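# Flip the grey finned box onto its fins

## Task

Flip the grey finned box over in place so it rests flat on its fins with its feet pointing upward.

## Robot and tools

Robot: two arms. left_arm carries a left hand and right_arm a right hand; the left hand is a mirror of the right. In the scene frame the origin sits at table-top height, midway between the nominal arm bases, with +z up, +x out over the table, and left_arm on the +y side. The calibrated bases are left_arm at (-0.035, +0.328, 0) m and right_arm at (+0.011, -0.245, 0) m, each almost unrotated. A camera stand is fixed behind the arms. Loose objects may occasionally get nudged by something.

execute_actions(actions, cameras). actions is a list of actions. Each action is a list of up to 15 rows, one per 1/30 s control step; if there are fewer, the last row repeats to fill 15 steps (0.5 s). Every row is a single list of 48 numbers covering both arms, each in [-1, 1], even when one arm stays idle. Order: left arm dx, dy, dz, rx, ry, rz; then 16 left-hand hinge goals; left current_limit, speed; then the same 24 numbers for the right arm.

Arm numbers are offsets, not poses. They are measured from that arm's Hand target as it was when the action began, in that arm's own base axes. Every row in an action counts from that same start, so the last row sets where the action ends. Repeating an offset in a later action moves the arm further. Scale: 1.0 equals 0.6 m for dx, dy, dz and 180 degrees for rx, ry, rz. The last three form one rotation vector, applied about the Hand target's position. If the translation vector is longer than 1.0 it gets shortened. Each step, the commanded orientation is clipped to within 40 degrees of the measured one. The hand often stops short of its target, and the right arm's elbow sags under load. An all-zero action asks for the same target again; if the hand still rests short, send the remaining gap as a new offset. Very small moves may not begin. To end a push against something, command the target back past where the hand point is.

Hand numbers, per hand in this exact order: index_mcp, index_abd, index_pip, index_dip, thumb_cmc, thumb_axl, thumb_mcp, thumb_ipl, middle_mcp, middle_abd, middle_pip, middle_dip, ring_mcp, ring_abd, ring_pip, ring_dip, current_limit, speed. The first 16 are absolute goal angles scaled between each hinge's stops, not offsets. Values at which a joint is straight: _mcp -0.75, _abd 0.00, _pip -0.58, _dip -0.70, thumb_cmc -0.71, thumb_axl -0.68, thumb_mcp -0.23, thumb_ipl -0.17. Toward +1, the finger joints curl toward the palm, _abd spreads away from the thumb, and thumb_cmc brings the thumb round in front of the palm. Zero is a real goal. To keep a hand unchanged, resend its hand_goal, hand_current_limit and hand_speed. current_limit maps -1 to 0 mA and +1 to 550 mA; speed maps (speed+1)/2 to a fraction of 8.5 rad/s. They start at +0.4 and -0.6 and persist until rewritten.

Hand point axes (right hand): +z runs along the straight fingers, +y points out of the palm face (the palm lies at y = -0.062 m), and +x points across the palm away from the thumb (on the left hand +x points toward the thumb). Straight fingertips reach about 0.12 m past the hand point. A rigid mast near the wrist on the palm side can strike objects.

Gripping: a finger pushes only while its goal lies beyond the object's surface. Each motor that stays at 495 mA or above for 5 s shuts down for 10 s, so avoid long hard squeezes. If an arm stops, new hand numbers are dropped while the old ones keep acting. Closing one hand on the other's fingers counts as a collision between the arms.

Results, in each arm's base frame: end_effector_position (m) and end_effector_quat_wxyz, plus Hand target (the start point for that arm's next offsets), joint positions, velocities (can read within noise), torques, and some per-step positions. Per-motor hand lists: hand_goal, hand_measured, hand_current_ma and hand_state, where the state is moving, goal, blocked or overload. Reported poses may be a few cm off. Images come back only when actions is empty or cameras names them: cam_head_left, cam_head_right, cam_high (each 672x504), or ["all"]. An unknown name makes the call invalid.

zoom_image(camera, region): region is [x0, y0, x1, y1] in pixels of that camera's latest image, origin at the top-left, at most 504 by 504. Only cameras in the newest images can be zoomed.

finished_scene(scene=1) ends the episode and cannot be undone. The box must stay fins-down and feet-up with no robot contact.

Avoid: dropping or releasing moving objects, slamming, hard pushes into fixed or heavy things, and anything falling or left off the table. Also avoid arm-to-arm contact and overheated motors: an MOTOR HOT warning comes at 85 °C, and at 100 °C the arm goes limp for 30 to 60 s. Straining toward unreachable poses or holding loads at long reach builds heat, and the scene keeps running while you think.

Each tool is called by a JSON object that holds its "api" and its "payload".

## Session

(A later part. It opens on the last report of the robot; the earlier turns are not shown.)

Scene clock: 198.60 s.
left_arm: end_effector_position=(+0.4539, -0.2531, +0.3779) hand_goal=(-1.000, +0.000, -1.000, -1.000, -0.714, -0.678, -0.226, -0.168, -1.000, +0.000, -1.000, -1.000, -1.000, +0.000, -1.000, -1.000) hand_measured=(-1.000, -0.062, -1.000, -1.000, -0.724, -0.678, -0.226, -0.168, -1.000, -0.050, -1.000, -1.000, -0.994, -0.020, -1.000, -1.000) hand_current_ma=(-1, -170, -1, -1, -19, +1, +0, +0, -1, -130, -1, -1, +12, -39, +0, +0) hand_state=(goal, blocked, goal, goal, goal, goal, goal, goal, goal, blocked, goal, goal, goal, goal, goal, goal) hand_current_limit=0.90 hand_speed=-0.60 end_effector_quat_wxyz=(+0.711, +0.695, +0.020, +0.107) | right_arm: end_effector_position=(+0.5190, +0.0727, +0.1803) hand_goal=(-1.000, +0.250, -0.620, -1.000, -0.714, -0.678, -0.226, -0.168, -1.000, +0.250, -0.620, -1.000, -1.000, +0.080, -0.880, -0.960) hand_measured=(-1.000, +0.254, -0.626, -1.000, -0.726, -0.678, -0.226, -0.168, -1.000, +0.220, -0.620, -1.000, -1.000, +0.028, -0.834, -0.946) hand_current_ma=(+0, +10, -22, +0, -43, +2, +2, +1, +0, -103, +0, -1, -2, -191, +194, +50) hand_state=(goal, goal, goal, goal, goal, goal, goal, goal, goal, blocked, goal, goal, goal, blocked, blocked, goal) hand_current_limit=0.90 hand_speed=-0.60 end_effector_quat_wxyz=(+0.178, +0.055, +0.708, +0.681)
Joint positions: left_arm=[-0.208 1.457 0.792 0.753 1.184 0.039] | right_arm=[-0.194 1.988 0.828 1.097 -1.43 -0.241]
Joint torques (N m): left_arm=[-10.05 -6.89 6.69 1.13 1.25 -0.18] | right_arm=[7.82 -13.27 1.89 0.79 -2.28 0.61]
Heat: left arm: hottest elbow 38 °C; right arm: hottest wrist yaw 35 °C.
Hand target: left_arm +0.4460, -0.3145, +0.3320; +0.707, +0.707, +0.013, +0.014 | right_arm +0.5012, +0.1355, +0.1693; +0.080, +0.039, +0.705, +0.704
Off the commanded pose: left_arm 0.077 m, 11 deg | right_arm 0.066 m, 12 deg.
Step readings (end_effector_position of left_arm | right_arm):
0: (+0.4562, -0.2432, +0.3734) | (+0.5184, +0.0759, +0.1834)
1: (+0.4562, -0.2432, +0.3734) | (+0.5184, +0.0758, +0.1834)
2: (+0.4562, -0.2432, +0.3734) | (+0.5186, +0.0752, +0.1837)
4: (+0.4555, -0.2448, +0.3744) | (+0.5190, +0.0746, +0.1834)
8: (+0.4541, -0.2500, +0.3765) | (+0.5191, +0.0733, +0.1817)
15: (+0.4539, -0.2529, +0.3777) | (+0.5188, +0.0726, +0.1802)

{"api": "execute_actions", "payload": {"actions": [[[0.0,-0.01,0.0033,0,0,0,-1,0,-1,-1,-0.714,-0.678,-0.226,-0.168,-1,0,-1,-1,-1,0,-1,-1,0.9,-0.6,0.005,-0.025,0.0,0,0,0.0,-1,0.22,-0.62,-1,-0.714,-0.678,-0.226,-0.168,-1,0.22,-0.62,-1,-1,0.03,-0.84,-0.96,0.9,-0.6]]], "cameras": ["cam_high", "cam_head_left", "cam_head_right"]}}

{"api": "zoom_image", "payload": {"camera": "cam_head_left", "region": [180, 130, 380, 270]}}

{"api": "zoom_image", "payload": {"camera": "cam_high", "region": [200, 170, 380, 350]}}

Scene clock: 199.83 s.
left_arm: end_effector_position=(+0.4509, -0.2676, +0.3829) hand_goal=(-1.000, +0.000, -1.000, -1.000, -0.714, -0.678, -0.226, -0.168, -1.000, +0.000, -1.000, -1.000, -1.000, +0.000, -1.000, -1.000) hand_measured=(-1.000, -0.056, -1.000, -1.000, -0.724, -0.678, -0.226, -0.168, -1.000, -0.050, -1.000, -1.000, -0.988, -0.020, -0.998, -1.000) hand_current_ma=(-1, -146, -1, +0, -19, +1, +0, +0, -1, -130, -1, -1, +29, -43, +2, +0) hand_state=(goal, blocked, goal, goal, goal, goal, goal, goal, goal, blocked, goal, goal, goal, blocked, goal, goal) hand_current_limit=0.90 hand_speed=-0.60 end_effector_quat_wxyz=(+0.713, +0.693, +0.009, +0.105) | right_arm: end_effector_position=(+0.5173, +0.0691, +0.1753) hand_goal=(-1.000, +0.220, -0.620, -1.000, -0.714, -0.678, -0.226, -0.168, -1.000, +0.220, -0.620, -1.000, -1.000, +0.030, -0.840, -0.960) hand_measured=(-1.000, +0.224, -0.626, -1.000, -0.726, -0.678, -0.226, -0.168, -0.996, +0.176, -0.618, -1.000, -1.000, -0.020, -0.774, -0.942) hand_current_ma=(+0, +10, -22, +0, -43, +2, +2, +1, +13, -161, +7, -1, -2, -178, +283, +68) hand_state=(goal, goal, goal, goal, goal, goal, goal, goal, goal, blocked, goal, goal, goal, blocked, blocked, goal) hand_current_limit=0.90 hand_speed=-0.60 end_effector_quat_wxyz=(+0.167, +0.050, +0.709, +0.683)
Joint positions: left_arm=[-0.24 1.462 0.807 0.753 1.169 0.042] | right_arm=[-0.203 1.995 0.836 1.057 -1.464 -0.271]
Joint torques (N m): left_arm=[-8.12 -6.77 6.39 0.94 1.23 -0.25] | right_arm=[6.71 -13.86 2.17 0.68 -2.16 0.63]
Heat: left arm: hottest elbow 38 °C; right arm: hottest shoulder 35 °C.
Hand target: left_arm +0.4459, -0.3207, +0.3340; +0.707, +0.707, +0.013, +0.014 | right_arm +0.5043, +0.1204, +0.1695; +0.081, +0.039, +0.705, +0.704
Off the commanded pose: left_arm 0.072 m, 11 deg | right_arm 0.053 m, 10 deg.
Step readings (end_effector_position of left_arm | right_arm):
0: (+0.4538, -0.2533, +0.3779) | (+0.5190, +0.0727, +0.1803)
1: (+0.4539, -0.2533, +0.3779) | (+0.5191, +0.0725, +0.1803)
2: (+0.4539, -0.2534, +0.3779) | (+0.5189, +0.0721, +0.1803)
4: (+0.4531, -0.2554, +0.3788) | (+0.5187, +0.0718, +0.1796)
8: (+0.4514, -0.2620, +0.3811) | (+0.5180, +0.0702, +0.1770)
15: (+0.4507, -0.2672, +0.3827) | (+0.5170, +0.0693, +0.1755)

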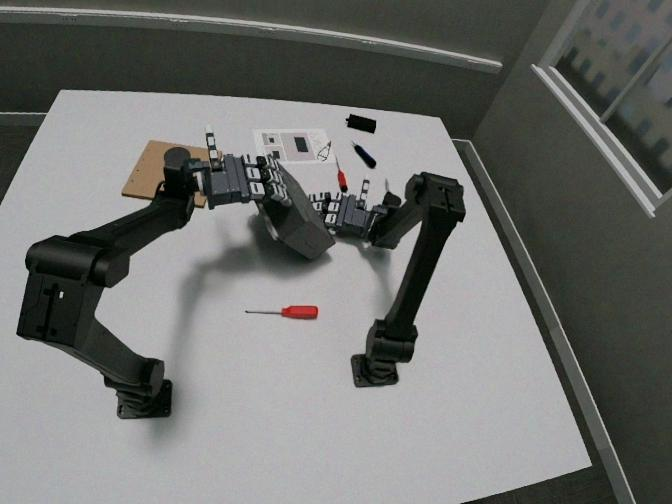

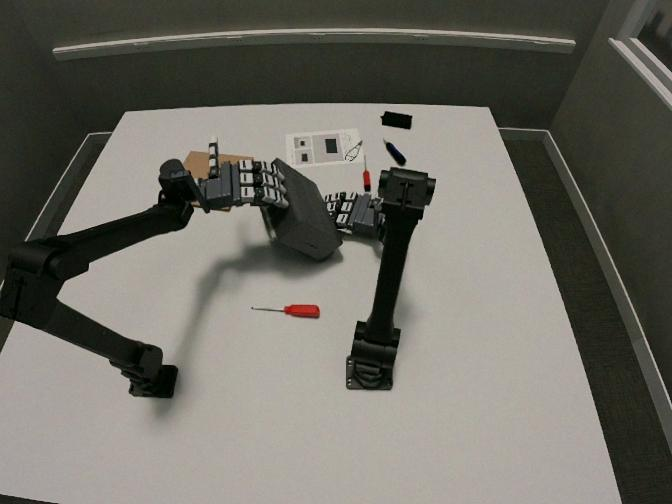

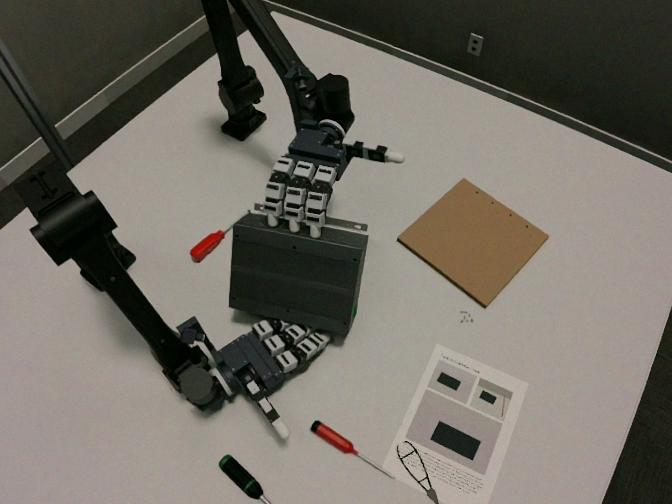

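Scaled by 2.520.

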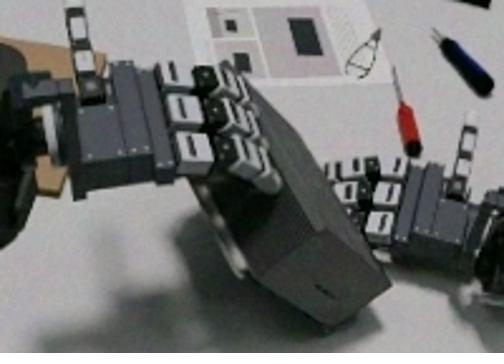

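Scaled by 2.800.

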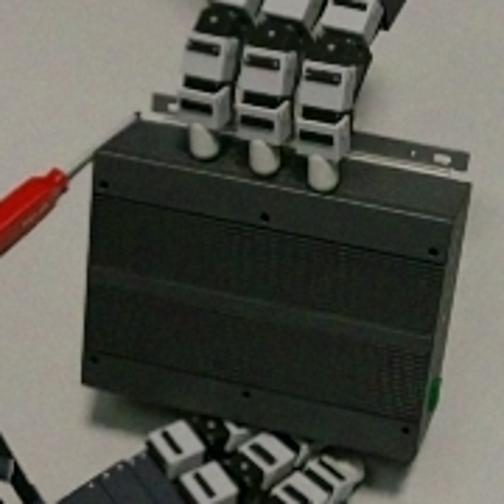

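{"api": "execute_actions", "payload": {"actions": [[[0.0,-0.005,0.0,0,0,0,-1,0,-1,-1,-0.714,-0.678,-0.226,-0.168,-1,0,-1,-1,-1,0,-1,-1,0.9,-0.6,0.005,-0.025,0.0,0,0,0.0,-1,0.18,-0.62,-1,-0.714,-0.678,-0.226,-0.168,-1,0.18,-0.62,-1,-1,-0.02,-0.8,-0.96,0.9,-0.6]]]}}

Scene clock: 201.17 s.
left_arm: end_effector_position=(+0.4488, -0.2765, +0.3845) hand_goal=(-1.000, +0.000, -1.000, -1.000, -0.714, -0.678, -0.226, -0.168, -1.000, +0.000, -1.000, -1.000, -1.000, +0.000, -1.000, -1.000) hand_measured=(-1.000, -0.048, -1.000, -1.000, -0.724, -0.678, -0.226, -0.168, -1.000, -0.050, -1.000, -1.000, -0.986, -0.020, -0.994, -1.000) hand_current_ma=(+0, -120, +0, +0, -19, +1, +0, +0, +0, -130, -1, -1, +34, -43, +9, +0) hand_state=(goal, blocked, goal, goal, goal, goal, goal, goal, goal, blocked, goal, goal, goal, blocked, goal, goal) hand_current_limit=0.90 hand_speed=-0.60 end_effector_quat_wxyz=(+0.714, +0.692, +0.003, +0.102) | right_arm: end_effector_position=(+0.5158, +0.0675, +0.1705) hand_goal=(-1.000, +0.180, -0.620, -1.000, -0.714, -0.678, -0.226, -0.168, -1.000, +0.180, -0.620, -1.000, -1.000, -0.020, -0.800, -0.960) hand_measured=(-1.000, +0.184, -0.626, -1.000, -0.726, -0.678, -0.226, -0.168, -0.996, +0.132, -0.618, -1.000, -1.000, -0.060, -0.732, -0.936) hand_current_ma=(+0, +10, -22, +0, -43, +2, +2, +1, +12, -174, +7, -1, -2, -145, +298, +99) hand_state=(goal, goal, goal, goal, goal, goal, goal, goal, goal, blocked, goal, goal, goal, blocked, blocked, blocked) hand_current_limit=0.90 hand_speed=-0.60 end_effector_quat_wxyz=(+0.151, +0.047, +0.710, +0.687)
Joint positions: left_arm=[-0.259 1.467 0.816 0.755 1.164 0.042] | right_arm=[-0.209 2.001 0.843 1.006 -1.496 -0.303]
Joint torques (N m): left_arm=[-7.47 -7 6.27 0.95 1.14 -0.23] | right_arm=[4.66 -14.27 3.3 0.69 -2.06 0.62]
Heat: left arm: hottest elbow 38 °C; right arm: hottest shoulder 35 °C.
Hand target: left_arm +0.4460, -0.3235, +0.3341; +0.707, +0.707, +0.013, +0.015 | right_arm +0.5073, +0.1054, +0.1694; +0.081, +0.039, +0.705, +0.704
Off the commanded pose: left_arm 0.069 m, 10 deg | right_arm 0.039 m, 8 deg.
Step readings (end_effector_position of left_arm | right_arm):
0: (+0.4509, -0.2676, +0.3829) | (+0.5174, +0.0691, +0.1753)
1: (+0.4509, -0.2676, +0.3829) | (+0.5173, +0.0692, +0.1752)
2: (+0.4508, -0.2677, +0.3829) | (+0.5170, +0.0689, +0.1753)
4: (+0.4502, -0.2690, +0.3830) | (+0.5163, +0.0688, +0.1736)
8: (+0.4489, -0.2732, +0.3841) | (+0.5159, +0.0680, +0.1720)
15: (+0.4487, -0.2761, +0.3842) | (+0.5157, +0.0674, +0.1709)

{"api": "execute_actions", "payload": {"actions": [[[0.0,0.0,0.0,0,0,0,-1,0,-1,-1,-0.714,-0.678,-0.226,-0.168,-1,0,-1,-1,-1,0,-1,-1,0.9,-0.6,0.005,-0.03,0.0083,0,0,0.0,-1,0.18,-0.62,-1,-0.714,-0.678,-0.226,-0.168,-1,0.18,-0.62,-1,-1,-0.02,-0.8,-0.96,0.9,-0.6]]]}}

Scene clock: 202.43 s.
left_arm: end_effector_position=(+0.4472, -0.2808, +0.3850) hand_goal=(-1.000, +0.000, -1.000, -1.000, -0.714, -0.678, -0.226, -0.168, -1.000, +0.000, -1.000, -1.000, -1.000, +0.000, -1.000, -1.000) hand_measured=(-1.000, -0.044, -1.000, -1.000, -0.724, -0.678, -0.226, -0.168, -1.000, -0.050, -1.000, -1.000, -0.986, -0.020, -0.994, -0.998) hand_current_ma=(+0, -106, +0, +0, -19, +1, +0, +0, +0, -130, -1, +0, +35, -43, +13, +3) hand_state=(goal, moving, goal, goal, goal, goal, goal, goal, goal, blocked, goal, goal, goal, blocked, goal, goal) hand_current_limit=0.90 hand_speed=-0.60 end_effector_quat_wxyz=(+0.715, +0.692, -0.001, +0.100) | right_arm: end_effector_position=(+0.5164, +0.0642, +0.1679) hand_goal=(-1.000, +0.180, -0.620, -1.000, -0.714, -0.678, -0.226, -0.168, -1.000, +0.180, -0.620, -1.000, -1.000, -0.020, -0.800, -0.960) hand_measured=(-1.000, +0.184, -0.626, -1.000, -0.726, -0.678, -0.226, -0.168, -0.994, +0.128, -0.616, -1.000, -1.000, -0.064, -0.720, -0.924) hand_current_ma=(+0, +10, -22, +0, -43, +2, +2, +1, +24, -191, +12, -1, -1, -161, +351, +147) hand_state=(goal, goal, goal, goal, goal, goal, goal, goal, goal, blocked, goal, goal, goal, blocked, blocked, blocked) hand_current_limit=0.90 hand_speed=-0.60 end_effector_quat_wxyz=(+0.140, +0.049, +0.709, +0.689)
Joint positions: left_arm=[-0.268 1.47 0.819 0.757 1.163 0.042] | right_arm=[-0.216 2.001 0.85 0.951 -1.516 -0.33]
Joint torques (N m): left_arm=[-6.77 -6.53 5.96 0.77 1.11 -0.28] | right_arm=[3.6 -15.5 3.51 0.87 -1.98 0.54]
Heat: left arm: hottest elbow 37 °C; right arm: hottest shoulder 35 °C.
Hand target: left_arm +0.4460, -0.3236, +0.3341; +0.707, +0.707, +0.013, +0.015 | right_arm +0.5103, +0.0875, +0.1743; +0.081, +0.039, +0.705, +0.704
Off the commanded pose: left_arm 0.067 m, 10 deg | right_arm 0.025 m, 7 deg.
joint sent to its limit (right arm) — joint 5 (wrist yaw), lower limit. The joint targets still meet the commanded pose.
Step readings (end_effector_position of left_arm | right_arm):
0: (+0.4488, -0.2765, +0.3845) | (+0.5158, +0.0675, +0.1705)
1: (+0.4488, -0.2765, +0.3845) | (+0.5158, +0.0675, +0.1706)
2: (+0.4488, -0.2765, +0.3845) | (+0.5159, +0.0669, +0.1706)
4: (+0.4487, -0.2768, +0.3843) | (+0.5161, +0.0663, +0.1707)
8: (+0.4477, -0.2785, +0.3845) | (+0.5162, +0.0651, +0.1697)
15: (+0.4471, -0.2804, +0.3848) | (+0.5161, +0.0642, +0.1681)

{"api": "execute_actions", "payload": {"actions": [[[0.0,0.005,0.0,0,0,0,-1,0,-1,-1,-0.714,-0.678,-0.226,-0.168,-1,0,-1,-1,-1,0,-1,-1,0.9,-0.6,0.0,-0.04,0.0,0,0,0.0,-1,0.18,-0.62,-1,-0.714,-0.678,-0.226,-0.168,-1,0.18,-0.62,-1,-1,-0.02,-0.8,-0.96,0.9,-0.6]]], "cameras": ["cam_high", "cam_head_left", "cam_head_right"]}}

{"api": "zoom_image", "payload": {"camera": "cam_head_right", "region": [200, 140, 400, 290]}}

{"api": "zoom_image", "payload": {"camera": "cam_high", "region": [200, 170, 380, 350]}}

Scene clock: 203.87 s.
left_arm: end_effector_position=(+0.4444, -0.2844, +0.3847) hand_goal=(-1.000, +0.000, -1.000, -1.000, -0.714, -0.678, -0.226, -0.168, -1.000, +0.000, -1.000, -1.000, -1.000, +0.000, -1.000, -1.000) hand_measured=(-1.000, -0.044, -1.000, -1.000, -0.724, -0.678, -0.226, -0.168, -0.998, -0.050, -1.000, -1.000, -0.986, -0.012, -0.992, -0.998) hand_current_ma=(+0, -107, +0, +0, -19, +1, +0, +0, +2, -130, +0, +0, +34, -21, +13, +4) hand_state=(goal, blocked, goal, goal, goal, goal, goal, goal, goal, blocked, goal, goal, goal, goal, goal, goal) hand_current_limit=0.90 hand_speed=-0.60 end_effector_quat_wxyz=(+0.716, +0.692, -0.006, +0.097) | right_arm: end_effector_position=(+0.5161, +0.0576, +0.1657) hand_goal=(-1.000, +0.180, -0.620, -1.000, -0.714, -0.678, -0.226, -0.168, -1.000, +0.180, -0.620, -1.000, -1.000, -0.020, -0.800, -0.960) hand_measured=(-1.000, +0.184, -0.626, -1.000, -0.726, -0.678, -0.226, -0.168, -0.994, +0.128, -0.616, -1.000, -0.996, -0.064, -0.718, -0.916) hand_current_ma=(+0, +9, -22, +0, -43, +2, +2, +1, +26, -191, +13, +0, +13, -161, +358, +184) hand_state=(goal, goal, goal, goal, goal, goal, goal, goal, goal, blocked, goal, goal, goal, blocked, blocked, blocked) hand_current_limit=0.90 hand_speed=-0.60 end_effector_quat_wxyz=(+0.132, +0.057, +0.708, +0.691)
Joint positions: left_arm=[-0.276 1.472 0.819 0.762 1.167 0.042] | right_arm=[-0.229 2.001 0.85 0.92 -1.53 -0.34]
Joint torques (N m): left_arm=[-5.54 -7.06 6.06 0.8 1.15 -0.27] | right_arm=[1.44 -16.26 2.96 0.79 -1.5 0.37]
Heat: left arm: hottest elbow 37 °C; right arm: hottest shoulder 35 °C.
Hand target: left_arm +0.4460, -0.3206, +0.3340; +0.707, +0.707, +0.013, +0.014 | right_arm +0.5103, +0.0636, +0.1744; +0.081, +0.039, +0.705, +0.704
Off the commanded pose: left_arm 0.062 m, 10 deg | right_arm 0.012 m, 6 deg.
joint sent to its limit (right arm) — joint 5 (wrist yaw), lower limit. The joint targets are off in orientation, not in position.
Step readings (end_effector_position of left_arm | right_arm):
0: (+0.4473, -0.2808, +0.3849) | (+0.5163, +0.0642, +0.1679)
1: (+0.4473, -0.2808, +0.3849) | (+0.5163, +0.0640, +0.1680)
2: (+0.4473, -0.2808, +0.3849) | (+0.5164, +0.0632, +0.1679)
4: (+0.4469, -0.2812, +0.3848) | (+0.5166, +0.0619, +0.1675)
8: (+0.4451, -0.2833, +0.3848) | (+0.5161, +0.0587, +0.1669)
15: (+0.4445, -0.2842, +0.3848) | (+0.5161, +0.0576, +0.1661)

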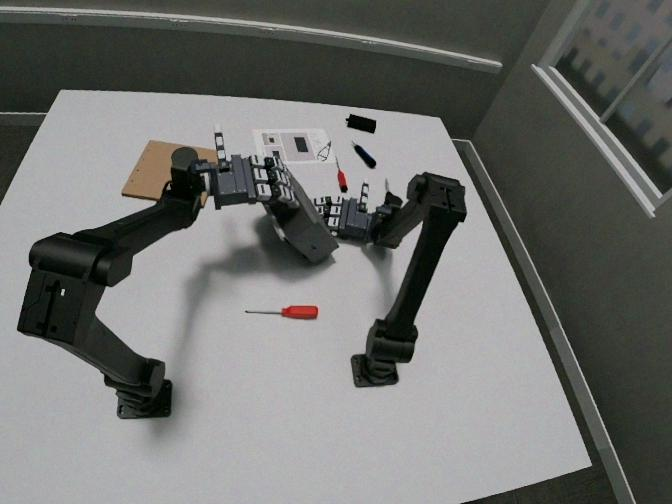

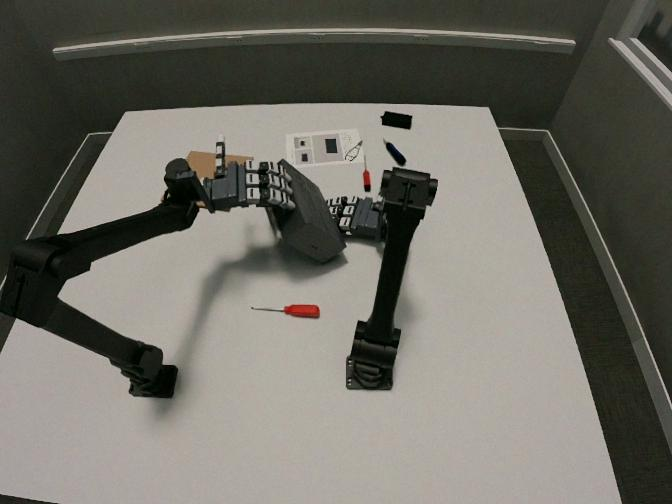

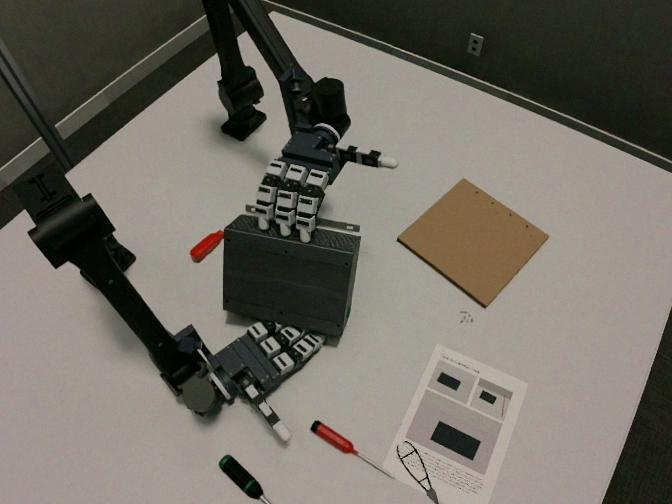

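Scaled by 2.520.

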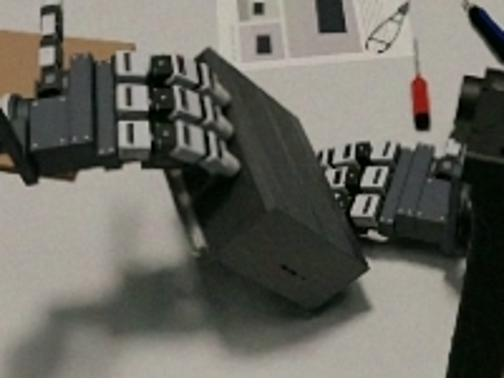

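Scaled by 2.800.

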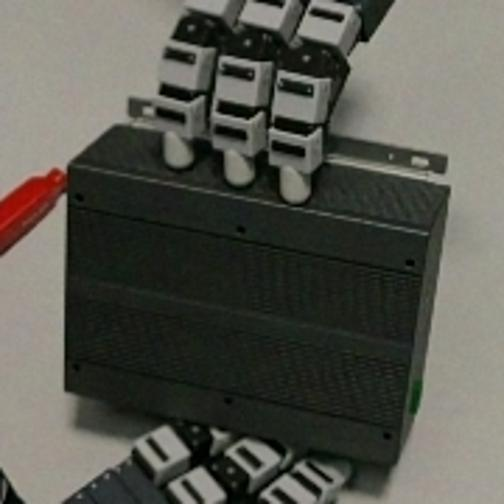

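{"api": "execute_actions", "payload": {"actions": [[[0.0,0.0,0.0,0,0,0,-1,0,-1,-1,-0.714,-0.678,-0.226,-0.168,-1,0,-1,-1,-1,0,-1,-1,0.9,-0.6,0.0,-0.04,-0.005,0,0,0.0,-1,0.18,-0.62,-1,-0.714,-0.678,-0.226,-0.168,-1,0.18,-0.62,-1,-1,0,-0.8,-0.96,0.9,-0.6]],[[0.0,0.0,0.0,0,0,0,-1,0,-1,-1,-0.714,-0.678,-0.226,-0.168,-1,0,-1,-1,-1,0,-1,-1,0.9,-0.6,0.0,-0.04,0,0,0,0.0,-1,0.1,-0.62,-1,-0.714,-0.678,-0.226,-0.168,-1,0.1,-0.62,-1,-1,0,-0.8,-0.96,0.9,-0.6]]]}}

Scene clock: 205.40 s.
left_arm: end_effector_position=(+0.4426, -0.2927, +0.3836) hand_goal=(-1.000, +0.000, -1.000, -1.000, -0.714, -0.678, -0.226, -0.168, -1.000, +0.000, -1.000, -1.000, -1.000, +0.000, -1.000, -1.000) hand_measured=(-0.988, -0.044, -1.000, -1.000, -0.724, -0.678, -0.226, -0.168, -0.986, -0.050, -0.996, -1.000, -0.982, -0.006, -0.990, -0.996) hand_current_ma=(+25, -107, +0, +0, -19, +1, +0, +0, +33, -130, +5, +0, +45, -10, +18, +6) hand_state=(goal, blocked, goal, goal, goal, goal, goal, goal, goal, blocked, goal, goal, goal, goal, goal, goal) hand_current_limit=0.90 hand_speed=-0.60 end_effector_quat_wxyz=(+0.716, +0.692, -0.012, +0.091) | right_arm: end_effector_position=(+0.5132, +0.0164, +0.1678) hand_goal=(-1.000, +0.100, -0.620, -1.000, -0.714, -0.678, -0.226, -0.168, -1.000, +0.100, -0.620, -1.000, -1.000, +0.000, -0.800, -0.960) hand_measured=(-1.000, +0.102, -0.626, -1.000, -0.726, -0.678, -0.226, -0.168, -1.000, +0.102, -0.620, -1.000, -0.990, -0.002, -0.782, -0.950) hand_current_ma=(+0, +8, -22, +0, -44, +2, +2, +1, +0, +8, +1, +0, +41, -6, +66, +38) hand_state=(goal, goal, goal, goal, goal, goal, goal, goal, goal, goal, goal, goal, goal, goal, goal, goal) hand_current_limit=0.90 hand_speed=-0.60 end_effector_quat_wxyz=(+0.138, +0.090, +0.702, +0.692)
Joint positions: left_arm=[-0.293 1.481 0.826 0.764 1.166 0.044] | right_arm=[-0.312 1.987 0.836 0.903 -1.558 -0.318]
Joint torques (N m): left_arm=[-4.6 -8.06 5.79 0.9 1.09 -0.3] | right_arm=[-0.09 -14.8 3.25 1.43 -0.29 0.1]
Heat: left arm: hottest elbow 37 °C; right arm: hottest shoulder 35 °C.
Hand target: left_arm +0.4459, -0.3207, +0.3339; +0.707, +0.707, +0.013, +0.014 | right_arm +0.5103, +0.0155, +0.1714; +0.081, +0.039, +0.705, +0.704
Off the commanded pose: left_arm 0.057 m, 9 deg | right_arm 0.005 m, 9 deg.
joint sent to its limit (right arm) — joint 5 (wrist yaw), lower limit. The joint targets are off in orientation, not in position.
Step readings (end_effector_position of left_arm | right_arm):
0: (+0.4444, -0.2844, +0.3847) | (+0.5161, +0.0576, +0.1657)
1: (+0.4444, -0.2844, +0.3847) | (+0.5161, +0.0574, +0.1657)
2: (+0.4444, -0.2844, +0.3847) | (+0.5162, +0.0564, +0.1656)
4: (+0.4441, -0.2851, +0.3846) | (+0.5161, +0.0534, +0.1655)
8: (+0.4427, -0.2885, +0.3841) | (+0.5150, +0.0473, +0.1648)
15: (+0.4419, -0.2911, +0.3838) | (+0.5142, +0.0439, +0.1635)
16: (+0.4419, -0.2911, +0.3838) | (+0.5143, +0.0437, +0.1635)
17: (+0.4419, -0.2911, +0.3838) | (+0.5144, +0.0429, +0.1634)
19: (+0.4419, -0.2911, +0.3836) | (+0.5141, +0.0391, +0.1640)
23: (+0.4424, -0.2920, +0.3836) | (+0.5125, +0.0249, +0.1670)
30: (+0.4426, -0.2927, +0.3836) | (+0.5130, +0.0164, +0.1678)

{"api": "execute_actions", "payload": {"actions": [[[0.0,0.0,0.0,0,0,0,-1,0,-1,-1,-0.714,-0.678,-0.226,-0.168,-1,0,-1,-1,-1,0,-1,-1,0.9,-0.6,-0.02,-0.0667,0.0,0,0,0.0,-1,0.1,-0.62,-0.7,-0.714,-0.678,-0.226,-0.168,-1,0.1,-0.62,-0.7,-1,0.1,-1,-1,0.9,-0.6]],[[0.0,0.0,0.0,0,0,0,-1,0,-1,-1,-0.714,-0.678,-0.226,-0.168,-1,0,-1,-1,-1,0,-1,-1,0.9,-0.6,-0.0333,-0.0667,0.0833,0,0,0.0,-1,0.1,-0.62,-0.7,-0.714,-0.678,-0.226,-0.168,-1,0.1,-0.62,-0.7,-1,0.1,-1,-1,0.9,-0.6]],[[0.0,0.0,0.0,0,0,0,-1,0,-1,-1,-0.714,-0.678,-0.226,-0.168,-1,0,-1,-1,-1,0,-1,-1,0.9,-0.6,0,0,0.15,0,0,0.0,-1,0.1,-0.62,-0.7,-0.714,-0.678,-0.226,-0.168,-1,0.1,-0.62,-0.7,-1,0.1,-1,-1,0.9,-0.6]]], "cameras": ["cam_high", "cam_head_left", "cam_head_right"]}}

{"api": "zoom_image", "payload": {"camera": "cam_head_right", "region": [200, 140, 400, 290]}}

{"api": "zoom_image", "payload": {"camera": "cam_high", "region": [200, 170, 380, 350]}}

Scene clock: 209.87 s.
left_arm: end_effector_position=(+0.4426, -0.2927, +0.3836) hand_goal=(-1.000, +0.000, -1.000, -1.000, -0.714, -0.678, -0.226, -0.168, -1.000, +0.000, -1.000, -1.000, -1.000, +0.000, -1.000, -1.000) hand_measured=(-0.988, -0.044, -1.000, -1.000, -0.724, -0.678, -0.226, -0.168, -0.986, -0.050, -0.996, -1.000, -0.982, -0.006, -0.990, -0.996) hand_current_ma=(+25, -107, +0, +0, -19, +1, +0, +0, +33, -130, +5, +0, +45, -10, +18, +6) hand_state=(goal, blocked, goal, goal, goal, goal, goal, goal, goal, blocked, goal, goal, goal, goal, goal, goal) hand_current_limit=0.90 hand_speed=-0.60 end_effector_quat_wxyz=(+0.716, +0.692, -0.012, +0.091) | right_arm: end_effector_position=(+0.4711, -0.0606, +0.3093) hand_goal=(-1.000, +0.100, -0.620, -0.700, -0.714, -0.678, -0.226, -0.168, -1.000, +0.100, -0.620, -0.700, -1.000, +0.100, -1.000, -1.000) hand_measured=(-1.000, +0.102, -0.626, -0.704, -0.726, -0.678, -0.226, -0.168, -1.000, +0.102, -0.620, -0.704, -1.000, +0.100, -0.998, -0.998) hand_current_ma=(+0, +7, -22, -10, -45, +2, +2, +1, +0, +8, +0, -13, +0, +1, +3, +8) hand_state=(goal, goal, goal, goal, goal, goal, goal, goal, goal, goal, goal, goal, goal, goal, goal, goal) hand_current_limit=0.90 hand_speed=-0.60 end_effector_quat_wxyz=(+0.203, +0.156, +0.690, +0.677)
Joint positions: left_arm=[-0.293 1.481 0.826 0.764 1.166 0.044] | right_arm=[-0.501 1.578 0.744 0.795 -1.558 -0.107]
Joint torques (N m): left_arm=[-4.01 -7.94 5.74 1.01 1.1 -0.3] | right_arm=[0.85 -10.4 7.76 1.03 -0.07 0.09]
Heat: left arm: hottest elbow 37 °C; right arm: hottest shoulder 35 °C.
Hand target: left_arm +0.4459, -0.3207, +0.3339; +0.707, +0.707, +0.013, +0.014 | right_arm +0.4783, -0.0645, +0.3113; +0.081, +0.039, +0.705, +0.704
Off the commanded pose: left_arm 0.057 m, 10 deg | right_arm 0.009 m, 20 deg.
joint sent to its limit (right arm) — joint 5 (wrist yaw), lower limit. The joint targets are off in orientation, not in position.
Step readings (end_effector_position of left_arm | right_arm):
0: (+0.4426, -0.2927, +0.3836) | (+0.5132, +0.0163, +0.1678)
1: (+0.4426, -0.2927, +0.3836) | (+0.5132, +0.0161, +0.1678)
2: (+0.4426, -0.2927, +0.3836) | (+0.5129, +0.0139, +0.1675)
4: (+0.4426, -0.2927, +0.3836) | (+0.5111, +0.0091, +0.1685)
8: (+0.4426, -0.2927, +0.3836) | (+0.5048, -0.0113, +0.1706)
15: (+0.4426, -0.2927, +0.3836) | (+0.5030, -0.0228, +0.1702)
16: (+0.4426, -0.2927, +0.3836) | (+0.5030, -0.0230, +0.1707)
17: (+0.4426, -0.2927, +0.3836) | (+0.5022, -0.0245, +0.1723)
19: (+0.4426, -0.2927, +0.3836) | (+0.4971, -0.0291, +0.1786)
23: (+0.4426, -0.2927, +0.3836) | (+0.4846, -0.0514, +0.2041)
30: (+0.4426, -0.2927, +0.3836) | (+0.4804, -0.0655, +0.2256)
31: (+0.4426, -0.2927, +0.3836) | (+0.4806, -0.0656, +0.2251)
32: (+0.4426, -0.2927, +0.3836) | (+0.4813, -0.0660, +0.2264)
34: (+0.4426, -0.2927, +0.3836) | (+0.4819, -0.0664, +0.2356)
38: (+0.4426, -0.2927, +0.3836) | (+0.4744, -0.0624, +0.2829)
45: (+0.4426, -0.2927, +0.3836) | (+0.4684, -0.0591, +0.3122)

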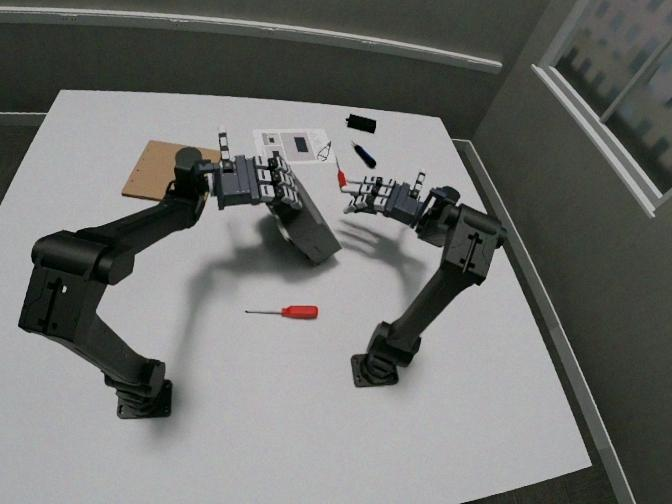

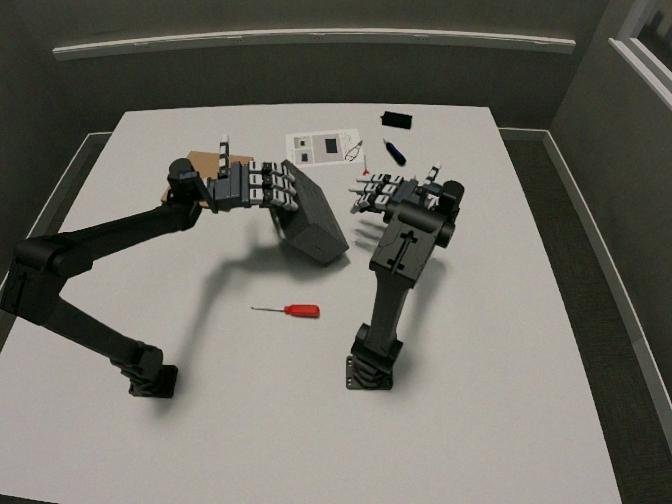

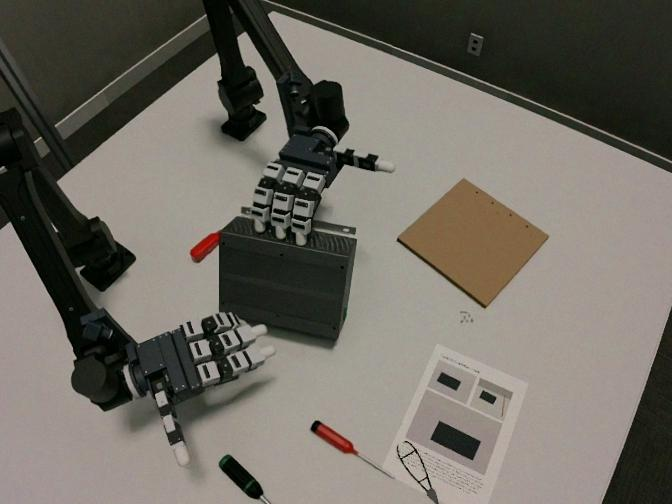

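Scaled by 2.520.

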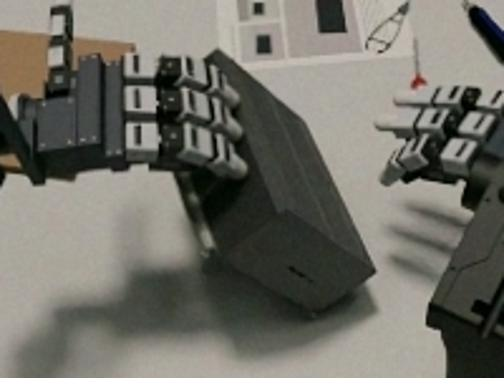

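Scaled by 2.800.

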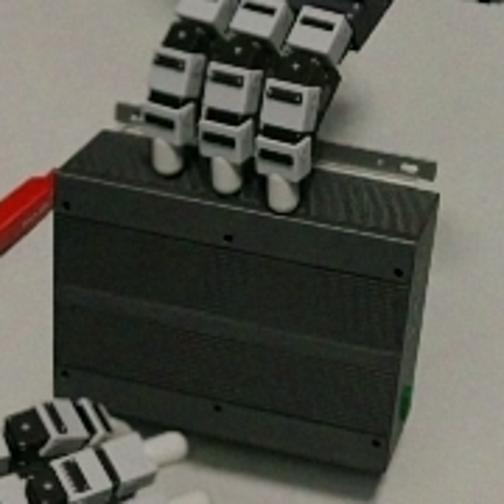

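{"api": "execute_actions", "payload": {"actions": [[[0.0,0.0,0.0,0,0,0,-1,0,-1,-1,-0.714,-0.678,-0.226,-0.168,-1,0,-1,-1,-1,0,-1,-1,0.9,-0.6,-0.02,0.1,0.0,0,0,-0.0667,-1,0.0,-0.62,-0.7,-0.714,-0.678,-0.226,-0.168,-1,0.1,-0.62,-0.7,-1,0.1,-1,-1,0.9,-0.6]],[[0.0,0.0,0.0,0,0,0,-1,0,-1,-1,-0.714,-0.678,-0.226,-0.168,-1,0,-1,-1,-1,0,-1,-1,0.9,-0.6,0,0.05,0,0,0,0.0,-1,0.0,-0.62,-0.7,-0.714,-0.678,-0.226,-0.168,-1,0.1,-0.62,-0.7,-1,0.1,-1,-1,0.9,-0.6]]]}}

Scene clock: 211.97 s.
left_arm: end_effector_position=(+0.4426, -0.2929, +0.3839) hand_goal=(-1.000, +0.000, -1.000, -1.000, -0.714, -0.678, -0.226, -0.168, -1.000, +0.000, -1.000, -1.000, -1.000, +0.000, -1.000, -1.000) hand_measured=(-0.990, -0.044, -1.000, -1.000, -0.724, -0.678, -0.226, -0.168, -0.986, -0.050, -0.998, -1.000, -0.982, -0.006, -0.992, -0.996) hand_current_ma=(+21, -107, +0, +0, -19, +1, +0, +0, +31, -126, +3, +0, +44, -9, +15, +5) hand_state=(goal, blocked, goal, goal, goal, goal, goal, goal, goal, blocked, goal, goal, goal, goal, goal, goal) hand_current_limit=0.90 hand_speed=-0.60 end_effector_quat_wxyz=(+0.716, +0.692, -0.012, +0.092) | right_arm: end_effector_position=(+0.4718, +0.0166, +0.3100) hand_goal=(-1.000, +0.000, -0.620, -0.700, -0.714, -0.678, -0.226, -0.168, -1.000, +0.100, -0.620, -0.700, -1.000, +0.100, -1.000, -1.000) hand_measured=(-1.000, +0.002, -0.626, -0.704, -0.726, -0.678, -0.226, -0.168, -1.000, +0.102, -0.620, -0.704, -1.000, +0.090, -1.000, -1.000) hand_current_ma=(+0, +7, -22, -10, -45, +2, +3, +1, +0, +7, +0, -13, -1, -32, -1, +0) hand_state=(goal, goal, goal, goal, goal, goal, goal, goal, goal, goal, goal, goal, goal, goal, goal, goal) hand_current_limit=0.90 hand_speed=-0.60 end_effector_quat_wxyz=(+0.157, +0.119, +0.698, +0.689)
Joint positions: left_arm=[-0.293 1.482 0.827 0.765 1.166 0.044] | right_arm=[-0.338 1.55 0.714 0.798 -1.515 -0.093]
Joint torques (N m): left_arm=[-3.78 -8.23 5.56 0.8 1.09 -0.32] | right_arm=[1.55 -10.17 5 2.11 -0.1 0.04]
Heat: left arm: hottest elbow 37 °C; right arm: hottest shoulder 35 °C.
Hand target: left_arm +0.4460, -0.3206, +0.3341; +0.707, +0.707, +0.013, +0.015 | right_arm +0.4663, +0.0254, +0.3112; +0.154, +0.113, +0.697, +0.692
Off the commanded pose: left_arm 0.057 m, 10 deg | right_arm 0.011 m, 1 deg.
Step readings (end_effector_position of left_arm | right_arm):
0: (+0.4426, -0.2927, +0.3836) | (+0.4711, -0.0606, +0.3093)
1: (+0.4426, -0.2927, +0.3836) | (+0.4711, -0.0606, +0.3093)
2: (+0.4426, -0.2927, +0.3836) | (+0.4715, -0.0585, +0.3093)
4: (+0.4426, -0.2927, +0.3836) | (+0.4724, -0.0504, +0.3094)
8: (+0.4426, -0.2927, +0.3836) | (+0.4719, -0.0192, +0.3079)
15: (+0.4426, -0.2927, +0.3836) | (+0.4704, -0.0049, +0.3072)
16: (+0.4426, -0.2927, +0.3836) | (+0.4705, -0.0050, +0.3072)
17: (+0.4426, -0.2927, +0.3836) | (+0.4713, -0.0043, +0.3070)
19: (+0.4426, -0.2927, +0.3836) | (+0.4728, -0.0013, +0.3070)
23: (+0.4426, -0.2927, +0.3836) | (+0.4711, +0.0150, +0.3073)
30: (+0.4426, -0.2929, +0.3839) | (+0.4715, +0.0166, +0.3097)

{"api": "execute_actions", "payload": {"actions": [[[0.0,0.0,0.0,0,0,0,-1,0,-1,-1,-0.714,-0.678,-0.226,-0.168,-1,0,-1,-1,-1,0,-1,-1,0.9,-0.6,-0.0033,0.0167,0,0,0,0.0,-1,0.0,-0.62,-0.7,-0.714,-0.678,-0.226,-0.168,-1,0.1,-0.62,-0.7,-1,0.1,-1,-1,0.9,-0.6]]], "cameras": ["cam_high", "cam_head_left", "cam_head_right"]}}

{"api": "zoom_image", "payload": {"camera": "cam_head_right", "region": [200, 140, 400, 290]}}

{"api": "zoom_image", "payload": {"camera": "cam_high", "region": [200, 170, 380, 350]}}

Scene clock: 213.13 s.
left_arm: end_effector_position=(+0.4426, -0.2929, +0.3839) hand_goal=(-1.000, +0.000, -1.000, -1.000, -0.714, -0.678, -0.226, -0.168, -1.000, +0.000, -1.000, -1.000, -1.000, +0.000, -1.000, -1.000) hand_measured=(-0.990, -0.044, -1.000, -1.000, -0.724, -0.678, -0.226, -0.168, -0.986, -0.050, -0.998, -1.000, -0.982, -0.006, -0.992, -0.996) hand_current_ma=(+21, -107, +0, +0, -19, +1, +0, +0, +31, -126, +3, +0, +44, -9, +15, +5) hand_state=(goal, blocked, goal, goal, goal, goal, goal, goal, goal, blocked, goal, goal, goal, goal, goal, goal) hand_current_limit=0.90 hand_speed=-0.60 end_effector_quat_wxyz=(+0.716, +0.692, -0.012, +0.092) | right_arm: end_effector_position=(+0.4705, +0.0191, +0.3119) hand_goal=(-1.000, +0.000, -0.620, -0.700, -0.714, -0.678, -0.226, -0.168, -1.000, +0.100, -0.620, -0.700, -1.000, +0.100, -1.000, -1.000) hand_measured=(-1.000, +0.002, -0.626, -0.704, -0.726, -0.678, -0.226, -0.168, -1.000, +0.102, -0.620, -0.704, -1.000, +0.090, -1.000, -1.000) hand_current_ma=(+0, +7, -22, -10, -45, +2, +3, +1, +0, +7, +0, -13, -1, -28, -1, +0) hand_state=(goal, goal, goal, goal, goal, goal, goal, goal, goal, goal, goal, goal, goal, goal, goal, goal) hand_current_limit=0.90 hand_speed=-0.60 end_effector_quat_wxyz=(+0.166, +0.122, +0.697, +0.687)
Joint positions: left_arm=[-0.293 1.482 0.827 0.765 1.166 0.044] | right_arm=[-0.332 1.54 0.703 0.82 -1.494 -0.081]
Joint torques (N m): left_arm=[-4.13 -8.23 5.64 0.81 1.09 -0.3] | right_arm=[2.78 -10.7 4.77 2.29 -0.13 0.08]
Heat: left arm: hottest elbow 36 °C; right arm: hottest shoulder 35 °C.
Hand target: left_arm +0.4460, -0.3206, +0.3341; +0.707, +0.707, +0.013, +0.015 | right_arm +0.4643, +0.0354, +0.3114; +0.154, +0.112, +0.697, +0.692
Off the commanded pose: left_arm 0.057 m, 10 deg | right_arm 0.018 m, 2 deg.
Step readings (end_effector_position of left_arm | right_arm):
0: (+0.4426, -0.2929, +0.3839) | (+0.4718, +0.0166, +0.3100)
1: (+0.4426, -0.2929, +0.3839) | (+0.4719, +0.0166, +0.3100)
2: (+0.4426, -0.2929, +0.3839) | (+0.4721, +0.0170, +0.3098)
4: (+0.4426, -0.2929, +0.3839) | (+0.4725, +0.0174, +0.3099)
8: (+0.4426, -0.2929, +0.3839) | (+0.4715, +0.0187, +0.3111)
15: (+0.4426, -0.2929, +0.3839) | (+0.4706, +0.0191, +0.3117)

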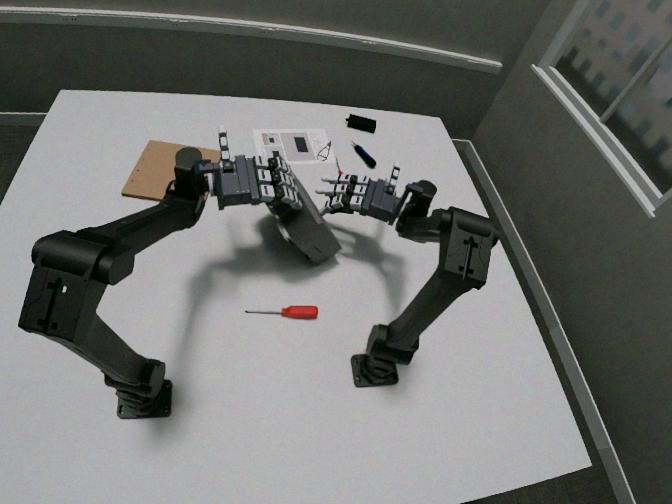

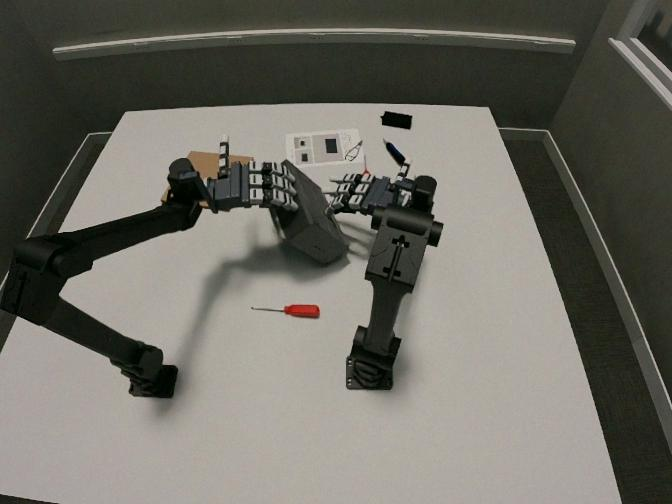

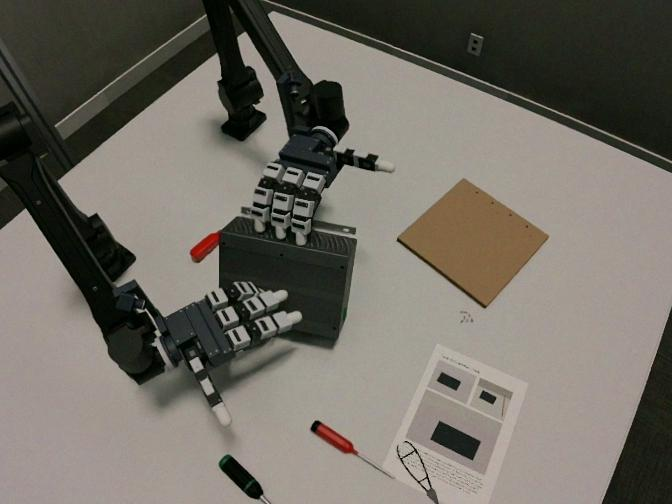

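Scaled by 2.520.

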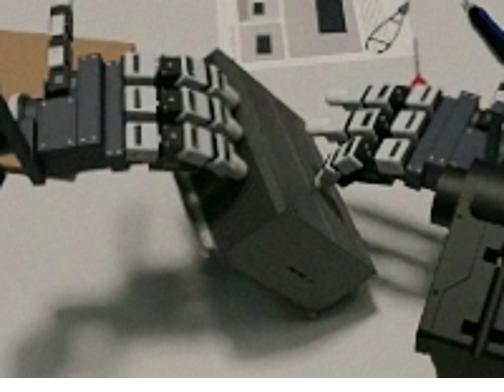

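Scaled by 2.800.

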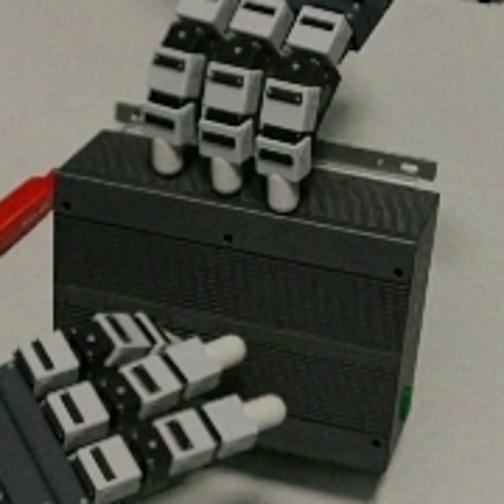

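{"api": "execute_actions", "payload": {"actions": [[[0.0,-0.0167,0.0,0,0,0,-1,0,-1,-1,-0.714,-0.678,-0.226,-0.168,-1,0,-1,-1,-1,0,-1,-1,0.9,-0.6,0,-0.0133,0,0,0,0.0,-1,0.0,-0.62,-0.7,-0.714,-0.678,-0.226,-0.168,-1,0.1,-0.62,-0.7,-1,0.1,-1,-1,0.9,-0.6]]]}}

Scene clock: 214.87 s.
left_arm: end_effector_position=(+0.4423, -0.2972, +0.3854) hand_goal=(-1.000, +0.000, -1.000, -1.000, -0.714, -0.678, -0.226, -0.168, -1.000, +0.000, -1.000, -1.000, -1.000, +0.000, -1.000, -1.000) hand_measured=(-0.994, -0.044, -1.000, -1.000, -0.724, -0.678, -0.226, -0.168, -0.988, -0.048, -1.000, -1.000, -0.982, -0.016, -1.000, -1.000) hand_current_ma=(+12, -107, +0, +0, -19, +1, +0, +0, +27, -125, +0, +0, +45, -28, +0, +0) hand_state=(goal, blocked, goal, goal, goal, goal, goal, goal, goal, blocked, goal, goal, goal, goal, goal, goal) hand_current_limit=0.90 hand_speed=-0.60 end_effector_quat_wxyz=(+0.717, +0.691, -0.012, +0.094) | right_arm: end_effector_position=(+0.4688, +0.0190, +0.3128) hand_goal=(-1.000, +0.000, -0.620, -0.700, -0.714, -0.678, -0.226, -0.168, -1.000, +0.100, -0.620, -0.700, -1.000, +0.100, -1.000, -1.000) hand_measured=(-1.000, +0.002, -0.626, -0.704, -0.726, -0.678, -0.226, -0.168, -1.000, +0.102, -0.620, -0.704, -1.000, +0.072, -1.000, -1.000) hand_current_ma=(+0, +7, -22, -10, -45, +2, +3, +1, +0, +7, +0, -13, -1, -100, -1, +0) hand_state=(goal, goal, goal, goal, goal, goal, goal, goal, goal, goal, goal, goal, goal, blocked, goal, goal) hand_current_limit=0.90 hand_speed=-0.60 end_effector_quat_wxyz=(+0.167, +0.117, +0.698, +0.687)
Joint positions: left_arm=[-0.304 1.482 0.83 0.765 1.152 0.044] | right_arm=[-0.334 1.54 0.703 0.829 -1.5 -0.081]
Joint torques (N m): left_arm=[-4.72 -7.82 5.96 0.77 0.83 -0.3] | right_arm=[1.2 -9.58 5.37 2.13 -0.53 0.19]
Heat: left arm: hottest elbow 36 °C; right arm: hottest shoulder 35 °C.
Hand target: left_arm +0.4459, -0.3307, +0.3339; +0.707, +0.707, +0.013, +0.014 | right_arm +0.4643, +0.0275, +0.3114; +0.154, +0.112, +0.697, +0.692
Off the commanded pose: left_arm 0.061 m, 10 deg | right_arm 0.010 m, 2 deg.
Step readings (end_effector_position of left_arm | right_arm):
0: (+0.4426, -0.2929, +0.3839) | (+0.4705, +0.0191, +0.3119)
1: (+0.4426, -0.2929, +0.3839) | (+0.4705, +0.0191, +0.3119)
2: (+0.4426, -0.2929, +0.3839) | (+0.4704, +0.0191, +0.3119)
4: (+0.4426, -0.2936, +0.3840) | (+0.4698, +0.0194, +0.3121)
8: (+0.4425, -0.2959, +0.3848) | (+0.4691, +0.0194, +0.3126)
15: (+0.4423, -0.2972, +0.3854) | (+0.4689, +0.0190, +0.3128)

{"api": "execute_actions", "payload": {"actions": [[[0.0,-0.0167,0.0,0,0,0,-1,0,-1,-1,-0.714,-0.678,-0.226,-0.168,-1,0,-1,-1,-1,0,-1,-1,0.9,-0.6,0,-0.0167,-0.003,0,0,0.0,-1,0.0,-0.62,-0.7,-0.714,-0.678,-0.226,-0.168,-1,0.1,-0.62,-0.7,-1,0.07,-1,-1,0.9,-0.6]],[[0.0,-0.01,0.0,0,0,0,-1,0,-1,-1,-0.714,-0.678,-0.226,-0.168,-1,0,-1,-1,-1,0,-1,-1,0.9,-0.6,0,-0.01,-0.003,0,0,0.0,-1,0.0,-0.62,-0.7,-0.714,-0.678,-0.226,-0.168,-1,0.1,-0.62,-0.7,-1,0.07,-1,-1,0.9,-0.6]]]}}

Scene clock: 216.43 s.
left_arm: end_effector_position=(+0.4414, -0.3197, +0.3854) hand_goal=(-1.000, +0.000, -1.000, -1.000, -0.714, -0.678, -0.226, -0.168, -1.000, +0.000, -1.000, -1.000, -1.000, +0.000, -1.000, -1.000) hand_measured=(-0.996, -0.014, -0.998, -1.000, -0.724, -0.678, -0.226, -0.168, -0.982, -0.046, -0.992, -0.998, -0.966, -0.048, -0.986, -0.996) hand_current_ma=(+6, -25, +1, +0, -19, +1, +0, +0, +46, -119, +16, +1, +99, -124, +29, +6) hand_state=(goal, goal, goal, goal, goal, goal, goal, goal, goal, blocked, goal, goal, blocked, blocked, goal, goal) hand_current_limit=0.90 hand_speed=-0.60 end_effector_quat_wxyz=(+0.719, +0.689, -0.015, +0.090) | right_arm: end_effector_position=(+0.4638, +0.0067, +0.3129) hand_goal=(-1.000, +0.000, -0.620, -0.700, -0.714, -0.678, -0.226, -0.168, -1.000, +0.100, -0.620, -0.700, -1.000, +0.070, -1.000, -1.000) hand_measured=(-1.000, +0.002, -0.626, -0.704, -0.726, -0.678, -0.226, -0.168, -1.000, +0.102, -0.620, -0.704, -1.000, +0.020, -1.000, -1.000) hand_current_ma=(+0, +7, -22, -10, -45, +2, +3, +1, +0, +7, +0, -13, -1, -182, -1, +0) hand_state=(goal, goal, goal, goal, goal, goal, goal, goal, goal, goal, goal, goal, goal, blocked, goal, goal) hand_current_limit=0.90 hand_speed=-0.60 end_effector_quat_wxyz=(+0.171, +0.114, +0.698, +0.686)
Joint positions: left_arm=[-0.352 1.503 0.851 0.765 1.113 0.044] | right_arm=[-0.366 1.541 0.703 0.829 -1.53 -0.092]
Joint torques (N m): left_arm=[-3.66 -8.59 5.9 0.73 1.01 -0.33] | right_arm=[0.67 -7.71 6.24 1.51 -0.83 0.07]
Heat: left arm: hottest elbow 36 °C; right arm: hottest shoulder 35 °C.
Hand target: left_arm +0.4460, -0.3466, +0.3340; +0.707, +0.707, +0.013, +0.014 | right_arm +0.4643, +0.0114, +0.3078; +0.154, +0.112, +0.697, +0.692
Off the commanded pose: left_arm 0.058 m, 10 deg | right_arm 0.007 m, 2 deg.
Step readings (end_effector_position of left_arm | right_arm):
0: (+0.4423, -0.2972, +0.3854) | (+0.4688, +0.0190, +0.3128)
1: (+0.4424, -0.2972, +0.3854) | (+0.4687, +0.0190, +0.3128)
2: (+0.4424, -0.2976, +0.3854) | (+0.4681, +0.0189, +0.3128)
4: (+0.4422, -0.2998, +0.3860) | (+0.4671, +0.0182, +0.3128)
8: (+0.4424, -0.3066, +0.3862) | (+0.4666, +0.0144, +0.3128)
15: (+0.4430, -0.3108, +0.3856) | (+0.4664, +0.0119, +0.3128)
16: (+0.4430, -0.3108, +0.3856) | (+0.4663, +0.0118, +0.3129)
17: (+0.4430, -0.3110, +0.3857) | (+0.4660, +0.0117, +0.3129)
19: (+0.4431, -0.3120, +0.3861) | (+0.4653, +0.0112, +0.3129)
23: (+0.4432, -0.3157, +0.3858) | (+0.4646, +0.0090, +0.3129)
30: (+0.4416, -0.3195, +0.3854) | (+0.4641, +0.0068, +0.3128)

{"api": "execute_actions", "payload": {"actions": [[[0.0,-0.0133,0.0133,0,0,0,-1,0,-1,-1,-0.714,-0.678,-0.226,-0.168,-1,0,-1,-1,-1,0,-1,-1,0.9,-0.6,0,-0.0133,-0.003,0,0,0.0,-1,0.0,-0.62,-0.7,-0.714,-0.678,-0.226,-0.168,-1,0.1,-0.62,-0.7,-1,0.03,-1,-1,0.9,-0.6]]], "cameras": ["cam_high", "cam_head_left", "cam_head_right"]}}

{"api": "zoom_image", "payload": {"camera": "cam_head_right", "region": [200, 140, 400, 290]}}

{"api": "zoom_image", "payload": {"camera": "cam_high", "region": [180, 170, 360, 350]}}

Scene clock: 217.53 s.
left_arm: end_effector_position=(+0.4381, -0.3334, +0.3849) hand_goal=(-1.000, +0.000, -1.000, -1.000, -0.714, -0.678, -0.226, -0.168, -1.000, +0.000, -1.000, -1.000, -1.000, +0.000, -1.000, -1.000) hand_measured=(-0.996, -0.014, -0.998, -1.000, -0.724, -0.678, -0.226, -0.168, -0.982, -0.044, -0.990, -0.998, -0.966, -0.048, -0.984, -0.994) hand_current_ma=(+8, -25, +3, +0, -19, +1, +0, +0, +46, -108, +20, +4, +99, -124, +36, +13) hand_state=(goal, goal, goal, goal, goal, goal, goal, goal, goal, blocked, goal, goal, blocked, blocked, goal, goal) hand_current_limit=0.90 hand_speed=-0.60 end_effector_quat_wxyz=(+0.719, +0.690, -0.017, +0.080) | right_arm: end_effector_position=(+0.4632, -0.0015, +0.3092) hand_goal=(-1.000, +0.000, -0.620, -0.700, -0.714, -0.678, -0.226, -0.168, -1.000, +0.100, -0.620, -0.700, -1.000, +0.030, -1.000, -1.000) hand_measured=(-1.000, +0.002, -0.626, -0.704, -0.726, -0.678, -0.226, -0.168, -1.000, +0.102, -0.620, -0.704, -1.000, -0.020, -1.000, -1.000) hand_current_ma=(+0, +7, -22, -10, -45, +2, +3, +1, +0, +7, +0, -13, -1, -182, -1, +0) hand_state=(goal, goal, goal, goal, goal, goal, goal, goal, goal, goal, goal, goal, goal, blocked, goal, goal) hand_current_limit=0.90 hand_speed=-0.60 end_effector_quat_wxyz=(+0.175, +0.117, +0.698, +0.685)
Joint positions: left_arm=[-0.381 1.509 0.861 0.753 1.1 0.043] | right_arm=[-0.385 1.55 0.703 0.829 -1.54 -0.102]
Joint torques (N m): left_arm=[-2.49 -9.88 6.52 0.39 0.82 -0.37] | right_arm=[0.56 -9.05 6.3 1.48 -0.81 0.15]
Heat: left arm: hottest elbow 36 °C; right arm: hottest shoulder 35 °C.
Hand target: left_arm +0.4461, -0.3546, +0.3419; +0.707, +0.707, +0.013, +0.014 | right_arm +0.4643, +0.0034, +0.3060; +0.154, +0.112, +0.697, +0.692
Off the commanded pose: left_arm 0.048 m, 9 deg | right_arm 0.006 m, 3 deg.
joint sent to its limit (right arm) — joint 5 (wrist yaw), lower limit. The joint targets still meet the commanded pose.
Step readings (end_effector_position of left_arm | right_arm):
0: (+0.4414, -0.3197, +0.3854) | (+0.4638, +0.0067, +0.3129)
1: (+0.4415, -0.3197, +0.3854) | (+0.4638, +0.0067, +0.3129)
2: (+0.4415, -0.3200, +0.3856) | (+0.4632, +0.0067, +0.3127)
4: (+0.4417, -0.3217, +0.3859) | (+0.4627, +0.0061, +0.3123)
8: (+0.4401, -0.3278, +0.3860) | (+0.4631, +0.0023, +0.3108)
15: (+0.4379, -0.3334, +0.3849) | (+0.4634, -0.0015, +0.3091)

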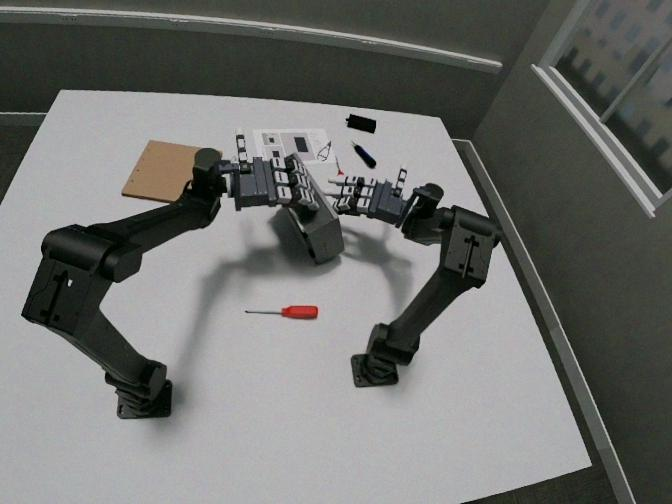

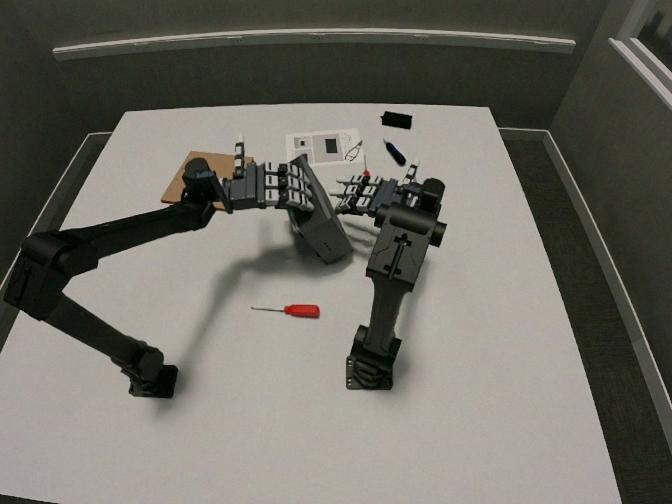

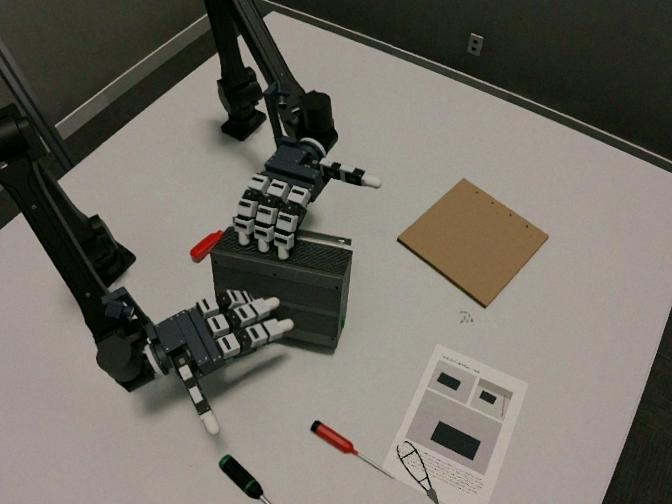

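Scaled by 2.520.

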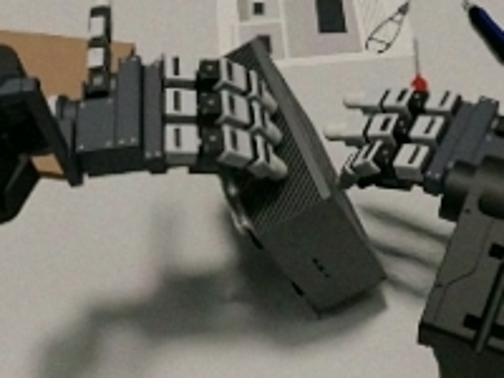

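Scaled by 2.800.

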